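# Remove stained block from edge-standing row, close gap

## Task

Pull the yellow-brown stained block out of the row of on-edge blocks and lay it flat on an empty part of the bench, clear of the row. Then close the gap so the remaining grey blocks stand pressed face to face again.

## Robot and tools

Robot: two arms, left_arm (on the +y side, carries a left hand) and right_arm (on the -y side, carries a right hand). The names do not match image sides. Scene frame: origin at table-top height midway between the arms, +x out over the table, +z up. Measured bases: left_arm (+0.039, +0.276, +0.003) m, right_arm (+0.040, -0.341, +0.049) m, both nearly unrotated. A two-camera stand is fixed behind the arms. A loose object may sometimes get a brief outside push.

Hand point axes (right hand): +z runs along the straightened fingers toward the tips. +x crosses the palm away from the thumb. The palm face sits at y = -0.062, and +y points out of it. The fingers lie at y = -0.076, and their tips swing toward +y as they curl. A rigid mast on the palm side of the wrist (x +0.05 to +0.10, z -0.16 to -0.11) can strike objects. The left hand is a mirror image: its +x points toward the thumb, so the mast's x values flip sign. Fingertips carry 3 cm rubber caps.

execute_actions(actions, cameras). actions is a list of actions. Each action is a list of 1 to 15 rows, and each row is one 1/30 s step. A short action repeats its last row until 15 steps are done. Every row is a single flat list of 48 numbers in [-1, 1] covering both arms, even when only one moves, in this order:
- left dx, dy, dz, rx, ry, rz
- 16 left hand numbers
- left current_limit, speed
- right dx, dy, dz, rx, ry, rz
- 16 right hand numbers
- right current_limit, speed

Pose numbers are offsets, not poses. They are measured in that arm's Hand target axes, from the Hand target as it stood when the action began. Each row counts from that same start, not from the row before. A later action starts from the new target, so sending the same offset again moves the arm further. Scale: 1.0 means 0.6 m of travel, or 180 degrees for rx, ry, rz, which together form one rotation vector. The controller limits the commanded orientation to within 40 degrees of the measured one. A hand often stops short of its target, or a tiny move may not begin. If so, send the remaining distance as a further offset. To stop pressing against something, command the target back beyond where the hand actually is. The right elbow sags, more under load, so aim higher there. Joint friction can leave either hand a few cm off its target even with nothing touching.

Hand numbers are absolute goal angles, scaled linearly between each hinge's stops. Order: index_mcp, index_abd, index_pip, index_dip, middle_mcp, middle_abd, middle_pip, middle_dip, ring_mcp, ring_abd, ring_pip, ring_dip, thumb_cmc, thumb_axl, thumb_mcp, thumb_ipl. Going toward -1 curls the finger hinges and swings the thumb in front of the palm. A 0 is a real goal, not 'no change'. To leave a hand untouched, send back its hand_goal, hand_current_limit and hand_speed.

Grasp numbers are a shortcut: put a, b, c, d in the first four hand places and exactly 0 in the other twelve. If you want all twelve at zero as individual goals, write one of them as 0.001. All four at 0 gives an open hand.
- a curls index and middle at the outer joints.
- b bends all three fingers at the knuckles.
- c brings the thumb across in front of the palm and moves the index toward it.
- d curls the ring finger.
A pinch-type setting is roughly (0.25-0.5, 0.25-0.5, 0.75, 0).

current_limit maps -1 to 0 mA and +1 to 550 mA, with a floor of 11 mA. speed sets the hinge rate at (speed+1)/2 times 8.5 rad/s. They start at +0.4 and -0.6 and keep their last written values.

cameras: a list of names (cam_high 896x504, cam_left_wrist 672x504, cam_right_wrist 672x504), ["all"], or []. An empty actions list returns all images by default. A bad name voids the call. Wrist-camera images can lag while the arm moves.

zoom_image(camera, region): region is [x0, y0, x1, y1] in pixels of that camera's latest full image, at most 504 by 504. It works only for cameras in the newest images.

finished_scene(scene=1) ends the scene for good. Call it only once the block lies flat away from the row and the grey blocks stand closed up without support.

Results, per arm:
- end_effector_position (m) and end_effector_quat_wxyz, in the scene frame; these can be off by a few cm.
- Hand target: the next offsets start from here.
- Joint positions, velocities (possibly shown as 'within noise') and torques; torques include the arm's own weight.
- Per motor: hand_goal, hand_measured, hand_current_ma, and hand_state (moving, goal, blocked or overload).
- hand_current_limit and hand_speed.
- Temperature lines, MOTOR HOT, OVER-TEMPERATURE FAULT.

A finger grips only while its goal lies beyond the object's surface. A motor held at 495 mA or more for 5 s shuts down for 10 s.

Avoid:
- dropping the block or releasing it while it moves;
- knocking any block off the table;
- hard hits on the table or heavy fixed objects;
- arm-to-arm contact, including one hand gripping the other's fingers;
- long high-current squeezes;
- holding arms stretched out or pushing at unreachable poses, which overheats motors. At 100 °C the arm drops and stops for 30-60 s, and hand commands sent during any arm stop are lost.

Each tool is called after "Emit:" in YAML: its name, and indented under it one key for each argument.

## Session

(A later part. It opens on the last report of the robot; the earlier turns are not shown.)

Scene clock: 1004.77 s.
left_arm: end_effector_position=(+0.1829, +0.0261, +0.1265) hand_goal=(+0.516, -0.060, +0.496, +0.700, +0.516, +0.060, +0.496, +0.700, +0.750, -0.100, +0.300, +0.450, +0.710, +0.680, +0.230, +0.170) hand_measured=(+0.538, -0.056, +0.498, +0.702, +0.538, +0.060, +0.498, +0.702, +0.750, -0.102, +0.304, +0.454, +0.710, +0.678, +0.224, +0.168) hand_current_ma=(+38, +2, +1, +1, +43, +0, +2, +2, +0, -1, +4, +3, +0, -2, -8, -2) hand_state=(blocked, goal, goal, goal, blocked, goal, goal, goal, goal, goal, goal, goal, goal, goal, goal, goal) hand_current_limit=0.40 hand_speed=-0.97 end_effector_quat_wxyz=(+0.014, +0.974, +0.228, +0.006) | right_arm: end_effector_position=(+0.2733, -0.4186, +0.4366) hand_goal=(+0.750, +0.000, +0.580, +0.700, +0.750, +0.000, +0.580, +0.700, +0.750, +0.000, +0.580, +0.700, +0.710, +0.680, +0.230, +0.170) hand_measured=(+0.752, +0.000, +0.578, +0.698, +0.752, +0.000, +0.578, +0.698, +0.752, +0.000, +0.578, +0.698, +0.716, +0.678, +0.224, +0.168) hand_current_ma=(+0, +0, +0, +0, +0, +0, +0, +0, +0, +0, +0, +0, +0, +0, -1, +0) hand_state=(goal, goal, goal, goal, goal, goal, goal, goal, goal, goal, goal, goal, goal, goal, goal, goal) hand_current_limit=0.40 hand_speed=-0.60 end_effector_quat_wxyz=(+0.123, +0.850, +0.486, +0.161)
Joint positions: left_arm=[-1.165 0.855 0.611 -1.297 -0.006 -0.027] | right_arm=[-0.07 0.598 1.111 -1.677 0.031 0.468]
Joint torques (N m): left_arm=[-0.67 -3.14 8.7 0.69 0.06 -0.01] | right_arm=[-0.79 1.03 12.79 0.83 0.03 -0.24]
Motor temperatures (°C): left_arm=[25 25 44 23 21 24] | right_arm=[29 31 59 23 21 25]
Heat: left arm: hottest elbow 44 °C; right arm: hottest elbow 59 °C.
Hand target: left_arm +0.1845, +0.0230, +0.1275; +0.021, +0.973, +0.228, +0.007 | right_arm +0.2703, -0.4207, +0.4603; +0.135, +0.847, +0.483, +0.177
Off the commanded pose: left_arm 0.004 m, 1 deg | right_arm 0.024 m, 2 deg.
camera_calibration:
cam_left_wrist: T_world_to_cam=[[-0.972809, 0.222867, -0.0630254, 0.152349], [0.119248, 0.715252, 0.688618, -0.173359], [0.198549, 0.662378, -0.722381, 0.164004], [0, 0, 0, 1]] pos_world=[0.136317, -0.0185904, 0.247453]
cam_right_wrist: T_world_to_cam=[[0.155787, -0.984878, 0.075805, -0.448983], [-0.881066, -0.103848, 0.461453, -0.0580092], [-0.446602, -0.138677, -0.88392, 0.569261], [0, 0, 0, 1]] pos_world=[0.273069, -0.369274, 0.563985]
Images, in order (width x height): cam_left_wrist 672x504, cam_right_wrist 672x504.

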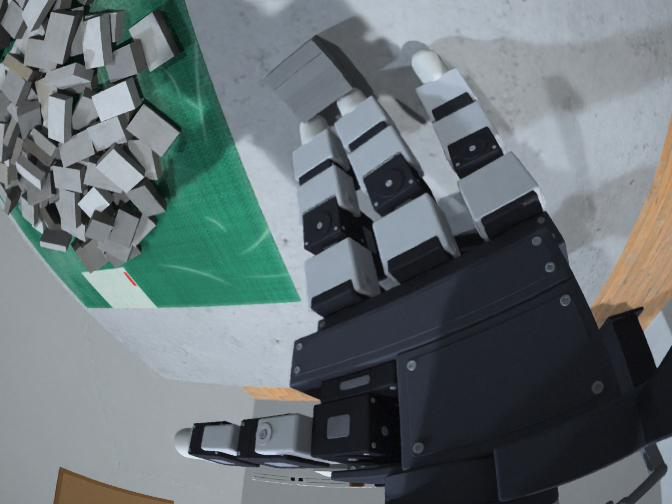

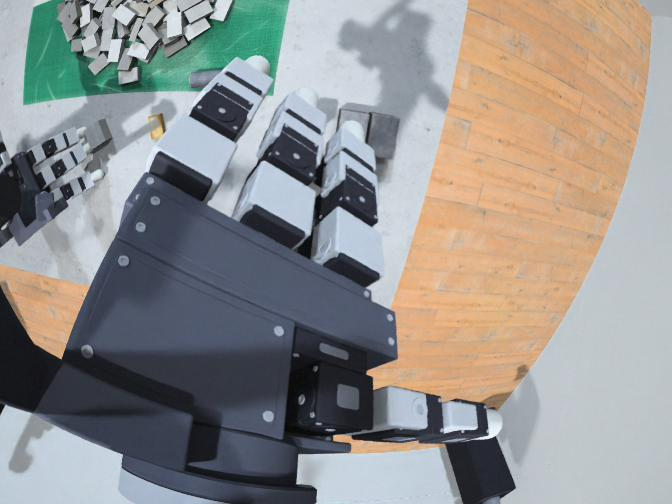

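Emit:
execute_actions:
  actions:
    - [[0,0,0,0,0,0,0.5,-0.06,0.498,0.7,0.5,0.06,0.498,0.7,0.75,-0.1,0.3,0.45,0.71,0.68,0.23,0.17,0.4,-0.98,0,0,0,0,0,0,0,0,0,0,0,0,0,0,0,0,0,0,0,0,0,0,0.4,-0.6]]
    - [[0,0,0,0,0,0,0.49,-0.06,0.498,0.7,0.49,0.06,0.498,0.7,0.75,-0.1,0.3,0.45,0.71,0.68,0.23,0.17,0.4,-0.98,0,0,0,0,0,0,0,0,0,0,0,0,0,0,0,0,0,0,0,0,0,0,0.4,-0.6]]
  cameras: ["cam_left_wrist","cam_right_wrist"]

Emit:
zoom_image:
  camera: "cam_left_wrist"
  region: [255, 20, 365, 130]

Emit:
zoom_image:
  camera: "cam_right_wrist"
  region: [70, 100, 130, 160]

Scene clock: 1011.13 s.
left_arm: end_effector_position=(+0.1827, +0.0265, +0.1258) hand_goal=(+0.490, -0.060, +0.498, +0.700, +0.490, +0.060, +0.498, +0.700, +0.750, -0.100, +0.300, +0.450, +0.710, +0.680, +0.230, +0.170) hand_measured=(+0.526, -0.056, +0.504, +0.702, +0.530, +0.060, +0.504, +0.702, +0.750, -0.102, +0.304, +0.454, +0.710, +0.678, +0.224, +0.168) hand_current_ma=(+84, +2, +6, +1, +92, +0, +6, +2, +0, -1, +4, +3, +0, -2, -8, -2) hand_state=(blocked, goal, goal, goal, blocked, goal, goal, goal, goal, goal, goal, goal, goal, goal, goal, goal) hand_current_limit=0.40 hand_speed=-0.98 end_effector_quat_wxyz=(+0.013, +0.974, +0.228, +0.006) | right_arm: end_effector_position=(+0.2733, -0.4186, +0.4366) hand_goal=(+0.750, +0.000, +0.580, +0.700, +0.750, +0.000, +0.580, +0.700, +0.750, +0.000, +0.580, +0.700, +0.710, +0.680, +0.230, +0.170) hand_measured=(+0.752, +0.000, +0.578, +0.698, +0.752, +0.000, +0.578, +0.698, +0.752, +0.000, +0.578, +0.698, +0.716, +0.678, +0.224, +0.168) hand_current_ma=(+0, +0, +0, +0, +0, +0, +0, +0, +0, +0, +0, +0, +0, +0, -1, +0) hand_state=(goal, goal, goal, goal, goal, goal, goal, goal, goal, goal, goal, goal, goal, goal, goal, goal) hand_current_limit=0.40 hand_speed=-0.60 end_effector_quat_wxyz=(+0.123, +0.850, +0.486, +0.161)
Joint positions: left_arm=[-1.165 0.855 0.609 -1.297 -0.006 -0.027] | right_arm=[-0.07 0.598 1.111 -1.677 0.031 0.468]
Joint torques (N m): left_arm=[-0.44 -2.9 8.81 0.64 0.05 0.03] | right_arm=[-0.73 1.08 12.81 0.85 0.02 -0.24]
Motor temperatures (°C): left_arm=[25 25 44 23 21 24] | right_arm=[29 31 59 23 21 25]
Heat: left arm: hottest elbow 44 °C; right arm: hottest elbow 59 °C.
Hand target: left_arm +0.1845, +0.0231, +0.1275; +0.021, +0.973, +0.228, +0.007 | right_arm +0.2703, -0.4207, +0.4603; +0.135, +0.847, +0.483, +0.177
Off the commanded pose: left_arm 0.004 m, 1 deg | right_arm 0.024 m, 2 deg.
camera_calibration:
cam_left_wrist: T_world_to_cam=[[-0.972828, 0.223048, -0.0620932, 0.151917], [0.119757, 0.714278, 0.68954, -0.173397], [0.198152, 0.663367, -0.721581, 0.163197], [0, 0, 0, 1]] pos_world=[0.136217, -0.0182907, 0.246757]
cam_right_wrist: T_world_to_cam=[[0.155787, -0.984878, 0.075805, -0.448983], [-0.881066, -0.103848, 0.461453, -0.0580092], [-0.446602, -0.138677, -0.88392, 0.569261], [0, 0, 0, 1]] pos_world=[0.273069, -0.369274, 0.563985]
Images, in order (width x height): cam_left_wrist 672x504, cam_right_wrist 672x504.

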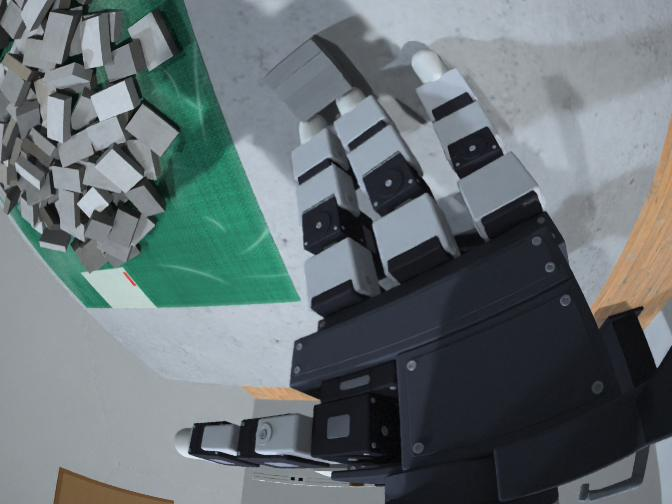

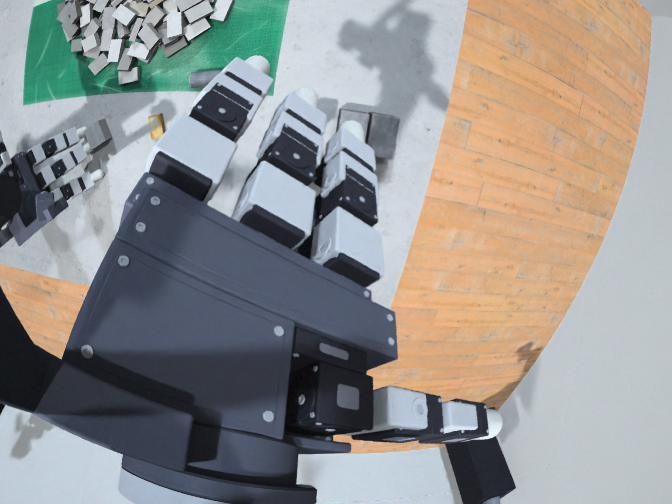

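Scaled by 4.582 from the camera's 672x504 image, which has a finer 960x720 frame.

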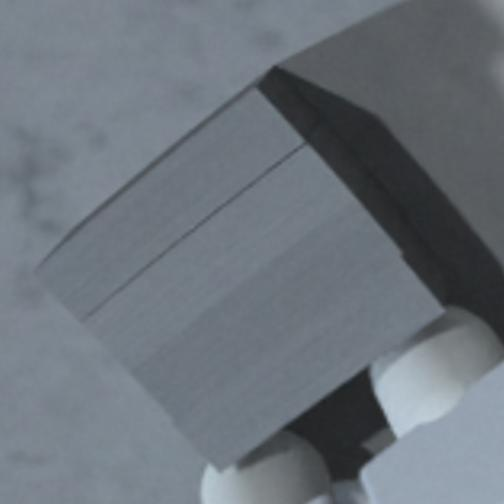

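Scaled by 8.400 from the camera's 672x504 image, which has a finer 960x720 frame.

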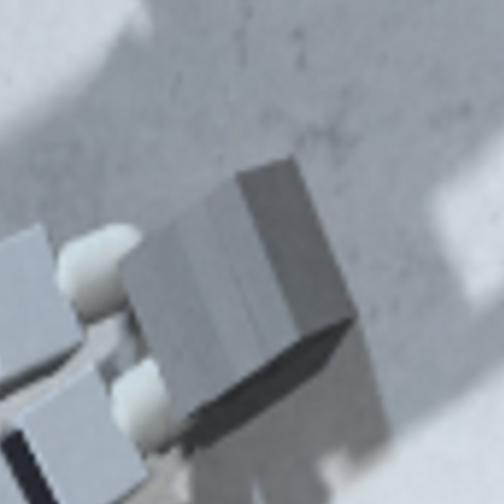

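Emit:
execute_actions:
  actions:
    - [[0,0,0,0,0,0,0.56,-0.06,0.47,0.7,0.56,0.06,0.47,0.7,0.75,-0.1,0.3,0.45,0.71,0.68,0.23,0.17,0.4,-0.97,0,0,0,0,0,0,0,0,0,0,0,0,0,0,0,0,0,0,0,0,0,0,0.4,-0.6]]
    - [[0,0,0,0,0,0,0.64,-0.06,0.38,0.7,0.64,0.06,0.38,0.7,0.75,-0.1,0.3,0.45,0.71,0.68,0.23,0.17,0.4,-0.97,0,0,0,0,0,0,0,0,0,0,0,0,0,0,0,0,0,0,0,0,0,0,0.4,-0.6]]
  cameras: ["cam_left_wrist","cam_right_wrist"]

Emit:
zoom_image:
  camera: "cam_left_wrist"
  region: [255, 20, 365, 130]

Emit:
zoom_image:
  camera: "cam_right_wrist"
  region: [70, 100, 130, 160]

Scene clock: 1017.27 s.
left_arm: end_effector_position=(+0.1826, +0.0268, +0.1254) hand_goal=(+0.640, -0.060, +0.380, +0.700, +0.640, +0.060, +0.380, +0.700, +0.750, -0.100, +0.300, +0.450, +0.710, +0.680, +0.230, +0.170) hand_measured=(+0.638, -0.056, +0.384, +0.702, +0.638, +0.060, +0.384, +0.702, +0.750, -0.102, +0.304, +0.454, +0.710, +0.678, +0.224, +0.168) hand_current_ma=(-2, +2, +5, +1, -2, +0, +3, +2, +0, -1, +4, +3, +0, -2, -8, -2) hand_state=(goal, goal, goal, goal, goal, goal, goal, goal, goal, goal, goal, goal, goal, goal, goal, goal) hand_current_limit=0.40 hand_speed=-0.97 end_effector_quat_wxyz=(+0.013, +0.974, +0.228, +0.006) | right_arm: end_effector_position=(+0.2733, -0.4186, +0.4366) hand_goal=(+0.750, +0.000, +0.580, +0.700, +0.750, +0.000, +0.580, +0.700, +0.750, +0.000, +0.580, +0.700, +0.710, +0.680, +0.230, +0.170) hand_measured=(+0.752, +0.000, +0.578, +0.698, +0.752, +0.000, +0.578, +0.698, +0.752, +0.000, +0.578, +0.698, +0.716, +0.678, +0.224, +0.168) hand_current_ma=(+0, +0, +0, +0, +0, +0, +0, +0, +0, +0, +0, +0, +0, +0, -1, +0) hand_state=(goal, goal, goal, goal, goal, goal, goal, goal, goal, goal, goal, goal, goal, goal, goal, goal) hand_current_limit=0.40 hand_speed=-0.60 end_effector_quat_wxyz=(+0.123, +0.850, +0.486, +0.161)
Joint positions: left_arm=[-1.165 0.855 0.609 -1.297 -0.006 -0.027] | right_arm=[-0.07 0.598 1.111 -1.677 0.031 0.468]
Joint torques (N m): left_arm=[-0.67 -2.96 8.9 0.68 0.05 -0.01] | right_arm=[-0.67 1.08 12.79 0.81 0.03 -0.23]
Motor temperatures (°C): left_arm=[25 25 45 23 21 24] | right_arm=[29 31 60 23 21 25]
Heat: left arm: hottest elbow 45 °C; right arm: hottest elbow 60 °C.
Hand target: left_arm +0.1845, +0.0230, +0.1275; +0.021, +0.973, +0.228, +0.007 | right_arm +0.2703, -0.4207, +0.4603; +0.135, +0.847, +0.483, +0.177
Off the commanded pose: left_arm 0.005 m, 1 deg | right_arm 0.024 m, 2 deg.
camera_calibration:
cam_left_wrist: T_world_to_cam=[[-0.972862, 0.223037, -0.0615913, 0.151654], [0.119964, 0.71381, 0.689989, -0.173329], [0.197857, 0.663875, -0.721195, 0.162817], [0, 0, 0, 1]] pos_world=[0.136117, -0.018191, 0.246359]
cam_right_wrist: T_world_to_cam=[[0.155787, -0.984878, 0.075805, -0.448983], [-0.881066, -0.103848, 0.461453, -0.0580092], [-0.446602, -0.138677, -0.88392, 0.569261], [0, 0, 0, 1]] pos_world=[0.273069, -0.369274, 0.563985]
Images, in order (width x height): cam_left_wrist 672x504, cam_right_wrist 672x504.

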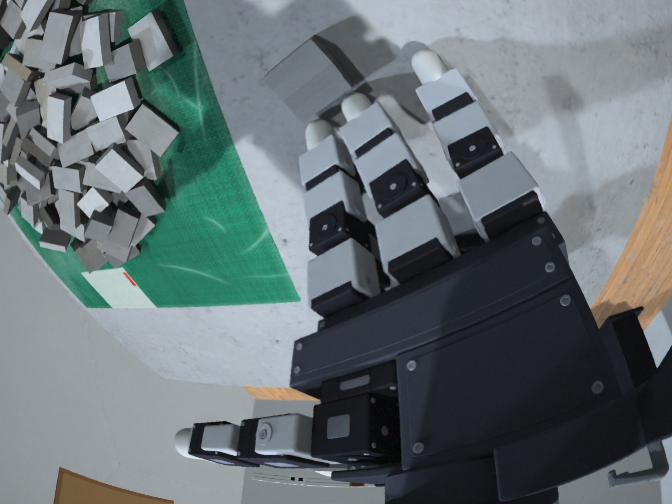

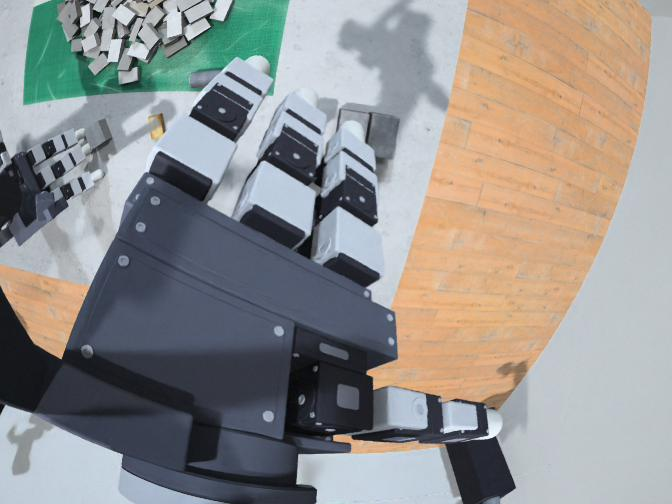

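Scaled by 4.582 from the camera's 672x504 image, which has a finer 960x720 frame.

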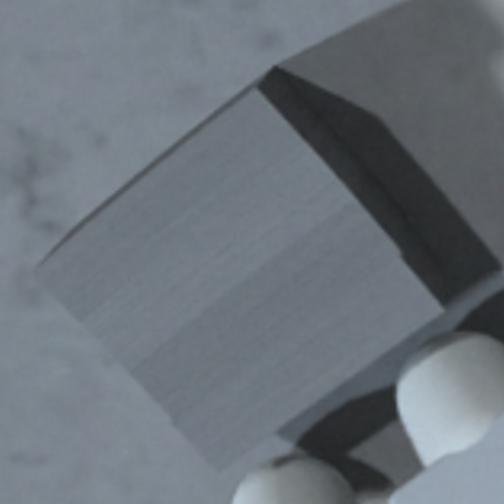

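Scaled by 8.400 from the camera's 672x504 image, which has a finer 960x720 frame.

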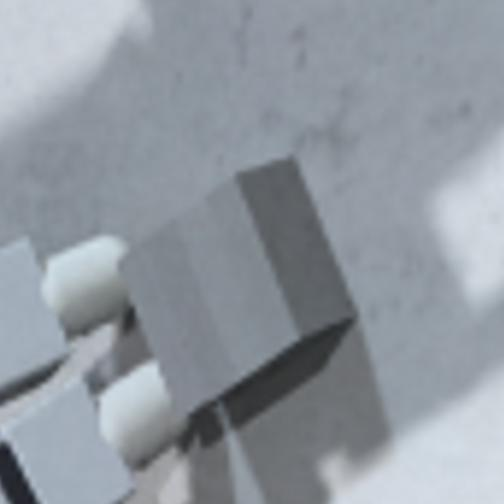

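Emit:
execute_actions:
  actions:
    - [[0,0,-0.02,0,0,0,0.75,-0.06,0.25,0.7,0.75,0.06,0.25,0.7,0.75,-0.1,0.3,0.45,0.71,0.68,0.23,0.17,0.4,-0.95,0,0,0,0,0,0,0,0,0,0,0,0,0,0,0,0,0,0,0,0,0,0,0.4,-0.6]]
    - [[0,-0.01,-0.04,0,0,0,0.8,-0.06,0.139,0.7,0.8,0.06,0.139,0.7,0.75,-0.1,0.3,0.45,0.71,0.68,0.23,0.17,0.4,-0.95,0,0,0,0,0,0,0,0,0,0,0,0,0,0,0,0,0,0,0,0,0,0,0.4,-0.6]]
    - [[0,-0.02,-0.05,0,0,0,0.8,-0.06,0.139,0.7,0.8,0.06,0.139,0.7,0.75,-0.1,0.3,0.45,0.71,0.68,0.23,0.17,0.4,-0.95,0,0,0,0,0,0,0,0,0,0,0,0,0,0,0,0,0,0,0,0,0,0,0.4,-0.6]]
    - [[0,0,-0.07,0,0,0,0.8,-0.06,0.139,0.7,0.8,0.06,0.139,0.7,0.75,-0.1,0.3,0.45,0.71,0.68,0.23,0.17,0.4,-0.95,0,0,0,0,0,0,0,0,0,0,0,0,0,0,0,0,0,0,0,0,0,0,0.4,-0.6]]
    - [[0,0,-0.07,0,0,0,0.8,-0.06,0.139,0.7,0.8,0.06,0.139,0.7,0.75,-0.1,0.3,0.45,0.71,0.68,0.23,0.17,0.4,-0.95,0,0,0,0,0,0,0,0,0,0,0,0,0,0,0,0,0,0,0,0,0,0,0.4,-0.6]]
  cameras: ["all"]

Emit:
zoom_image:
  camera: "cam_left_wrist"
  region: [260, 10, 400, 150]

Emit:
zoom_image:
  camera: "cam_high"
  region: [325, 215, 385, 285]

Scene clock: 1029.10 s.
left_arm: end_effector_position=(+0.1719, +0.0501, +0.2528) hand_goal=(+0.800, -0.060, +0.140, +0.700, +0.800, +0.060, +0.140, +0.700, +0.750, -0.100, +0.300, +0.450, +0.710, +0.680, +0.230, +0.170) hand_measured=(+0.798, -0.056, +0.144, +0.702, +0.798, +0.060, +0.144, +0.700, +0.750, -0.102, +0.304, +0.454, +0.710, +0.678, +0.224, +0.168) hand_current_ma=(-2, +2, +4, +1, -2, +0, +4, +0, +0, -1, +3, +3, +0, -2, -8, -2) hand_state=(goal, goal, goal, goal, goal, goal, goal, goal, goal, goal, goal, goal, goal, goal, goal, goal) hand_current_limit=0.40 hand_speed=-0.95 end_effector_quat_wxyz=(+0.025, +0.973, +0.228, +0.009) | right_arm: end_effector_position=(+0.2733, -0.4186, +0.4366) hand_goal=(+0.750, +0.000, +0.580, +0.700, +0.750, +0.000, +0.580, +0.700, +0.750, +0.000, +0.580, +0.700, +0.710, +0.680, +0.230, +0.170) hand_measured=(+0.752, +0.000, +0.578, +0.698, +0.752, +0.000, +0.578, +0.698, +0.752, +0.000, +0.578, +0.698, +0.716, +0.678, +0.224, +0.168) hand_current_ma=(+0, +0, +0, +0, +0, +0, +0, +0, +0, +0, +0, +0, +0, +0, -1, +0) hand_state=(goal, goal, goal, goal, goal, goal, goal, goal, goal, goal, goal, goal, goal, goal, goal, goal) hand_current_limit=0.40 hand_speed=-0.60 end_effector_quat_wxyz=(+0.123, +0.850, +0.486, +0.161)
Joint positions: left_arm=[-1.165 0.732 0.886 -1.671 -0.006 -0.027] | right_arm=[-0.07 0.598 1.111 -1.677 0.031 0.468]
Joint torques (N m): left_arm=[-1.03 -2.32 13.35 -0.43 -0.07 -0.09] | right_arm=[-0.67 1.08 12.82 0.85 0.03 -0.24]
Motor temperatures (°C): left_arm=[25 25 46 23 21 24] | right_arm=[29 31 60 23 21 25]
Heat: left arm: hottest elbow 46 °C; right arm: hottest elbow 60 °C.
Hand target: left_arm +0.1731, +0.0448, +0.2766; +0.021, +0.973, +0.228, +0.007 | right_arm +0.2703, -0.4207, +0.4603; +0.135, +0.847, +0.483, +0.177
Off the commanded pose: left_arm 0.024 m, 1 deg | right_arm 0.024 m, 2 deg.
joint sent to its limit (left arm) — joint 4 (wrist pitch), lower limit. The joint targets are off in orientation, not in position.
camera_calibration:
cam_left_wrist: T_world_to_cam=[[-0.972119, 0.221403, -0.0772363, 0.147712], [0.11259, 0.729648, 0.674491, -0.272198], [0.20569, 0.646989, -0.734232, 0.24419], [0, 0, 0, 1]] pos_world=[0.124014, 0.00791651, 0.374296]
cam_right_wrist: T_world_to_cam=[[0.155787, -0.984878, 0.075805, -0.448983], [-0.881066, -0.103848, 0.461453, -0.0580092], [-0.446602, -0.138677, -0.88392, 0.569261], [0, 0, 0, 1]] pos_world=[0.273069, -0.369274, 0.563985]

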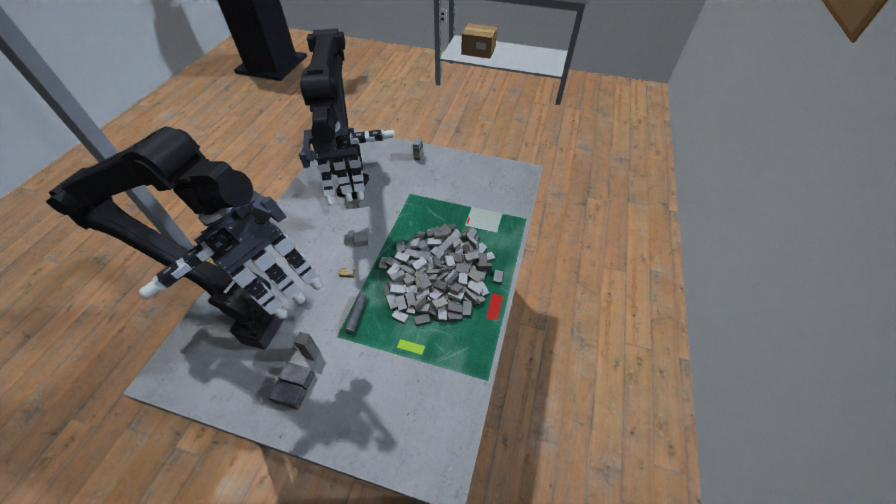

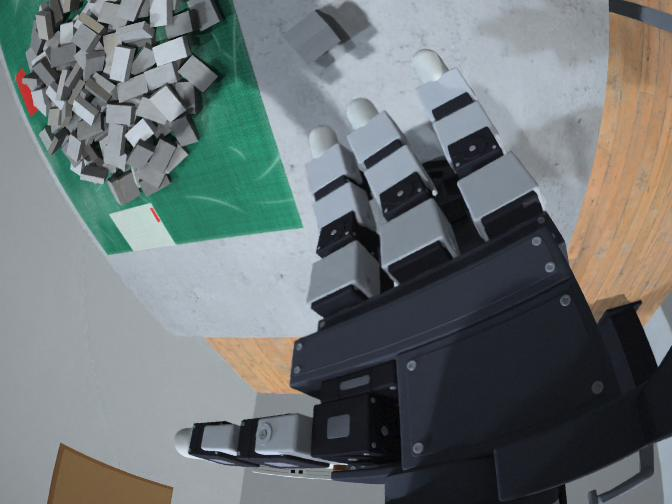

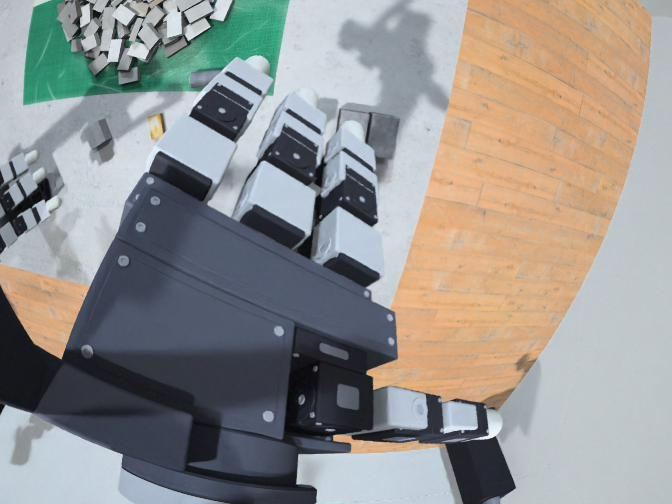

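Scaled by 3.600 from the camera's 672x504 image, which has a finer 960x720 frame.

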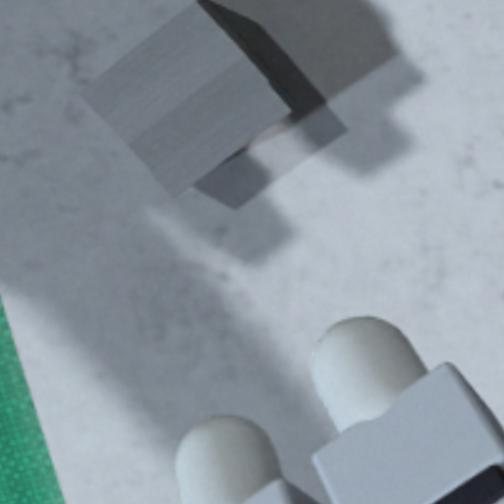

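Scaled by 7.200 from the camera's 896x504 image, which has a finer 1280x720 frame.

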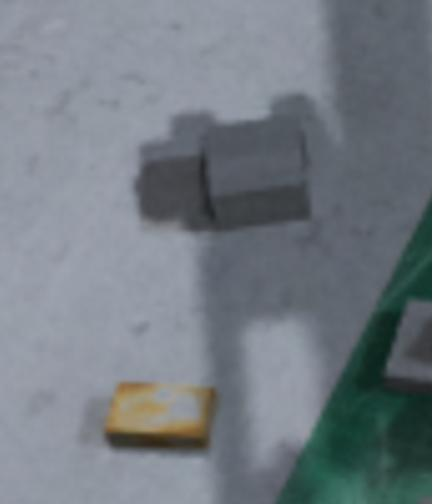

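Emit:
execute_actions:
  actions: []
  cameras: ["cam_high", "cam_left_wrist"]

Scene clock: 1033.07 s.
left_arm: end_effector_position=(+0.1719, +0.0501, +0.2528) hand_goal=(+0.800, -0.060, +0.140, +0.700, +0.800, +0.060, +0.140, +0.700, +0.750, -0.100, +0.300, +0.450, +0.710, +0.680, +0.230, +0.170) hand_measured=(+0.798, -0.056, +0.144, +0.702, +0.798, +0.060, +0.144, +0.700, +0.750, -0.102, +0.304, +0.454, +0.710, +0.678, +0.224, +0.168) hand_current_ma=(-2, +2, +4, +1, -2, +0, +4, +0, +0, -1, +3, +3, +0, -2, -8, -2) hand_state=(goal, goal, goal, goal, goal, goal, goal, goal, goal, goal, goal, goal, goal, goal, goal, goal) hand_current_limit=0.40 hand_speed=-0.95 end_effector_quat_wxyz=(+0.025, +0.973, +0.228, +0.009) | right_arm: end_effector_position=(+0.2733, -0.4186, +0.4366) hand_goal=(+0.750, +0.000, +0.580, +0.700, +0.750, +0.000, +0.580, +0.700, +0.750, +0.000, +0.580, +0.700, +0.710, +0.680, +0.230, +0.170) hand_measured=(+0.752, +0.000, +0.578, +0.698, +0.752, +0.000, +0.578, +0.698, +0.752, +0.000, +0.578, +0.698, +0.716, +0.678, +0.224, +0.168) hand_current_ma=(+0, +0, +0, +0, +0, +0, +0, +0, +0, +0, +0, +0, +0, +0, -1, +0) hand_state=(goal, goal, goal, goal, goal, goal, goal, goal, goal, goal, goal, goal, goal, goal, goal, goal) hand_current_limit=0.40 hand_speed=-0.60 end_effector_quat_wxyz=(+0.123, +0.850, +0.486, +0.161)
Joint positions: left_arm=[-1.165 0.732 0.886 -1.671 -0.006 -0.027] | right_arm=[-0.07 0.598 1.111 -1.677 0.031 0.468]
Joint velocities: within noise
Joint torques (N m): left_arm=[-1.03 -1.73 13.44 -0.35 -0.09 -0.11] | right_arm=[-0.79 1.14 12.81 0.83 0.03 -0.23]
Motor temperatures (°C): left_arm=[25 25 47 23 21 24] | right_arm=[29 31 60 23 21 25]
Heat: left arm: hottest elbow 47 °C; right arm: hottest elbow 60 °C.
Hand target: left_arm +0.1731, +0.0448, +0.2766; +0.021, +0.973, +0.228, +0.007 | right_arm +0.2703, -0.4207, +0.4603; +0.135, +0.847, +0.483, +0.177
Off the commanded pose: left_arm 0.024 m, 1 deg | right_arm 0.024 m, 2 deg.
camera_calibration:
cam_left_wrist: T_world_to_cam=[[-0.972119, 0.221403, -0.0772363, 0.147712], [0.11259, 0.729648, 0.674491, -0.272198], [0.20569, 0.646989, -0.734232, 0.24419], [0, 0, 0, 1]] pos_world=[0.124014, 0.00791651, 0.374296]
Images, in order (width x height): cam_high 896x504, cam_left_wrist 672x504.

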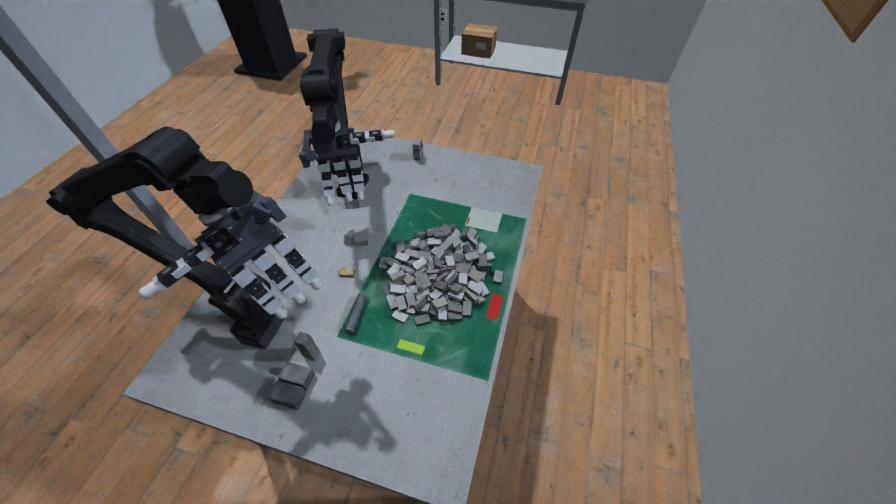

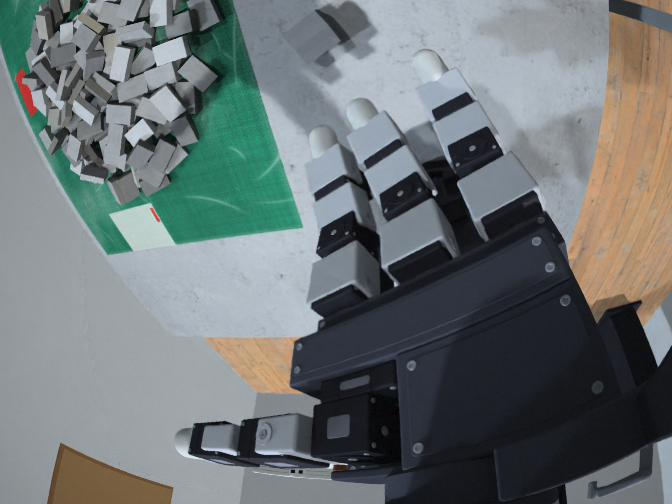

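Emit:
zoom_image:
  camera: "cam_left_wrist"
  region: [270, 0, 400, 90]

Emit:
zoom_image:
  camera: "cam_high"
  region: [320, 220, 400, 290]

Scaled by 3.877 from the camera's 672x504 image, which has a finer 960x720 frame.

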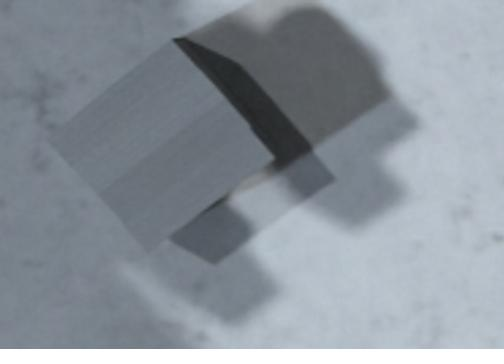

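Scaled by 6.300 from the camera's 896x504 image, which has a finer 1280x720 frame.

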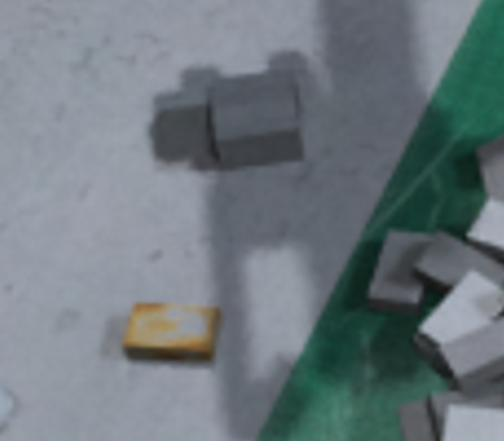

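Emit:
zoom_image:
  camera: "cam_high"
  region: [340, 224, 376, 252]

Emit:
zoom_image:
  camera: "cam_left_wrist"
  region: [280, 0, 350, 70]

Scaled by 14.000 from the camera's 896x504 image, which has a finer 1280x720 frame.

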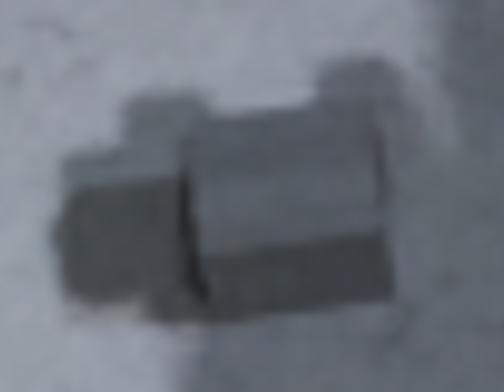

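Scaled by 7.200 from the camera's 672x504 image, which has a finer 960x720 frame.

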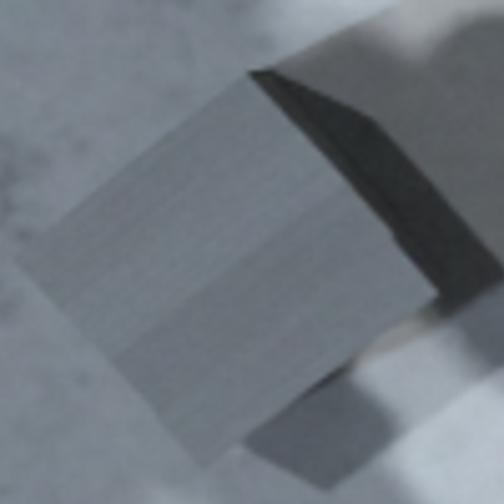

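Emit:
finished_scene:

The scene is finished: the task was done.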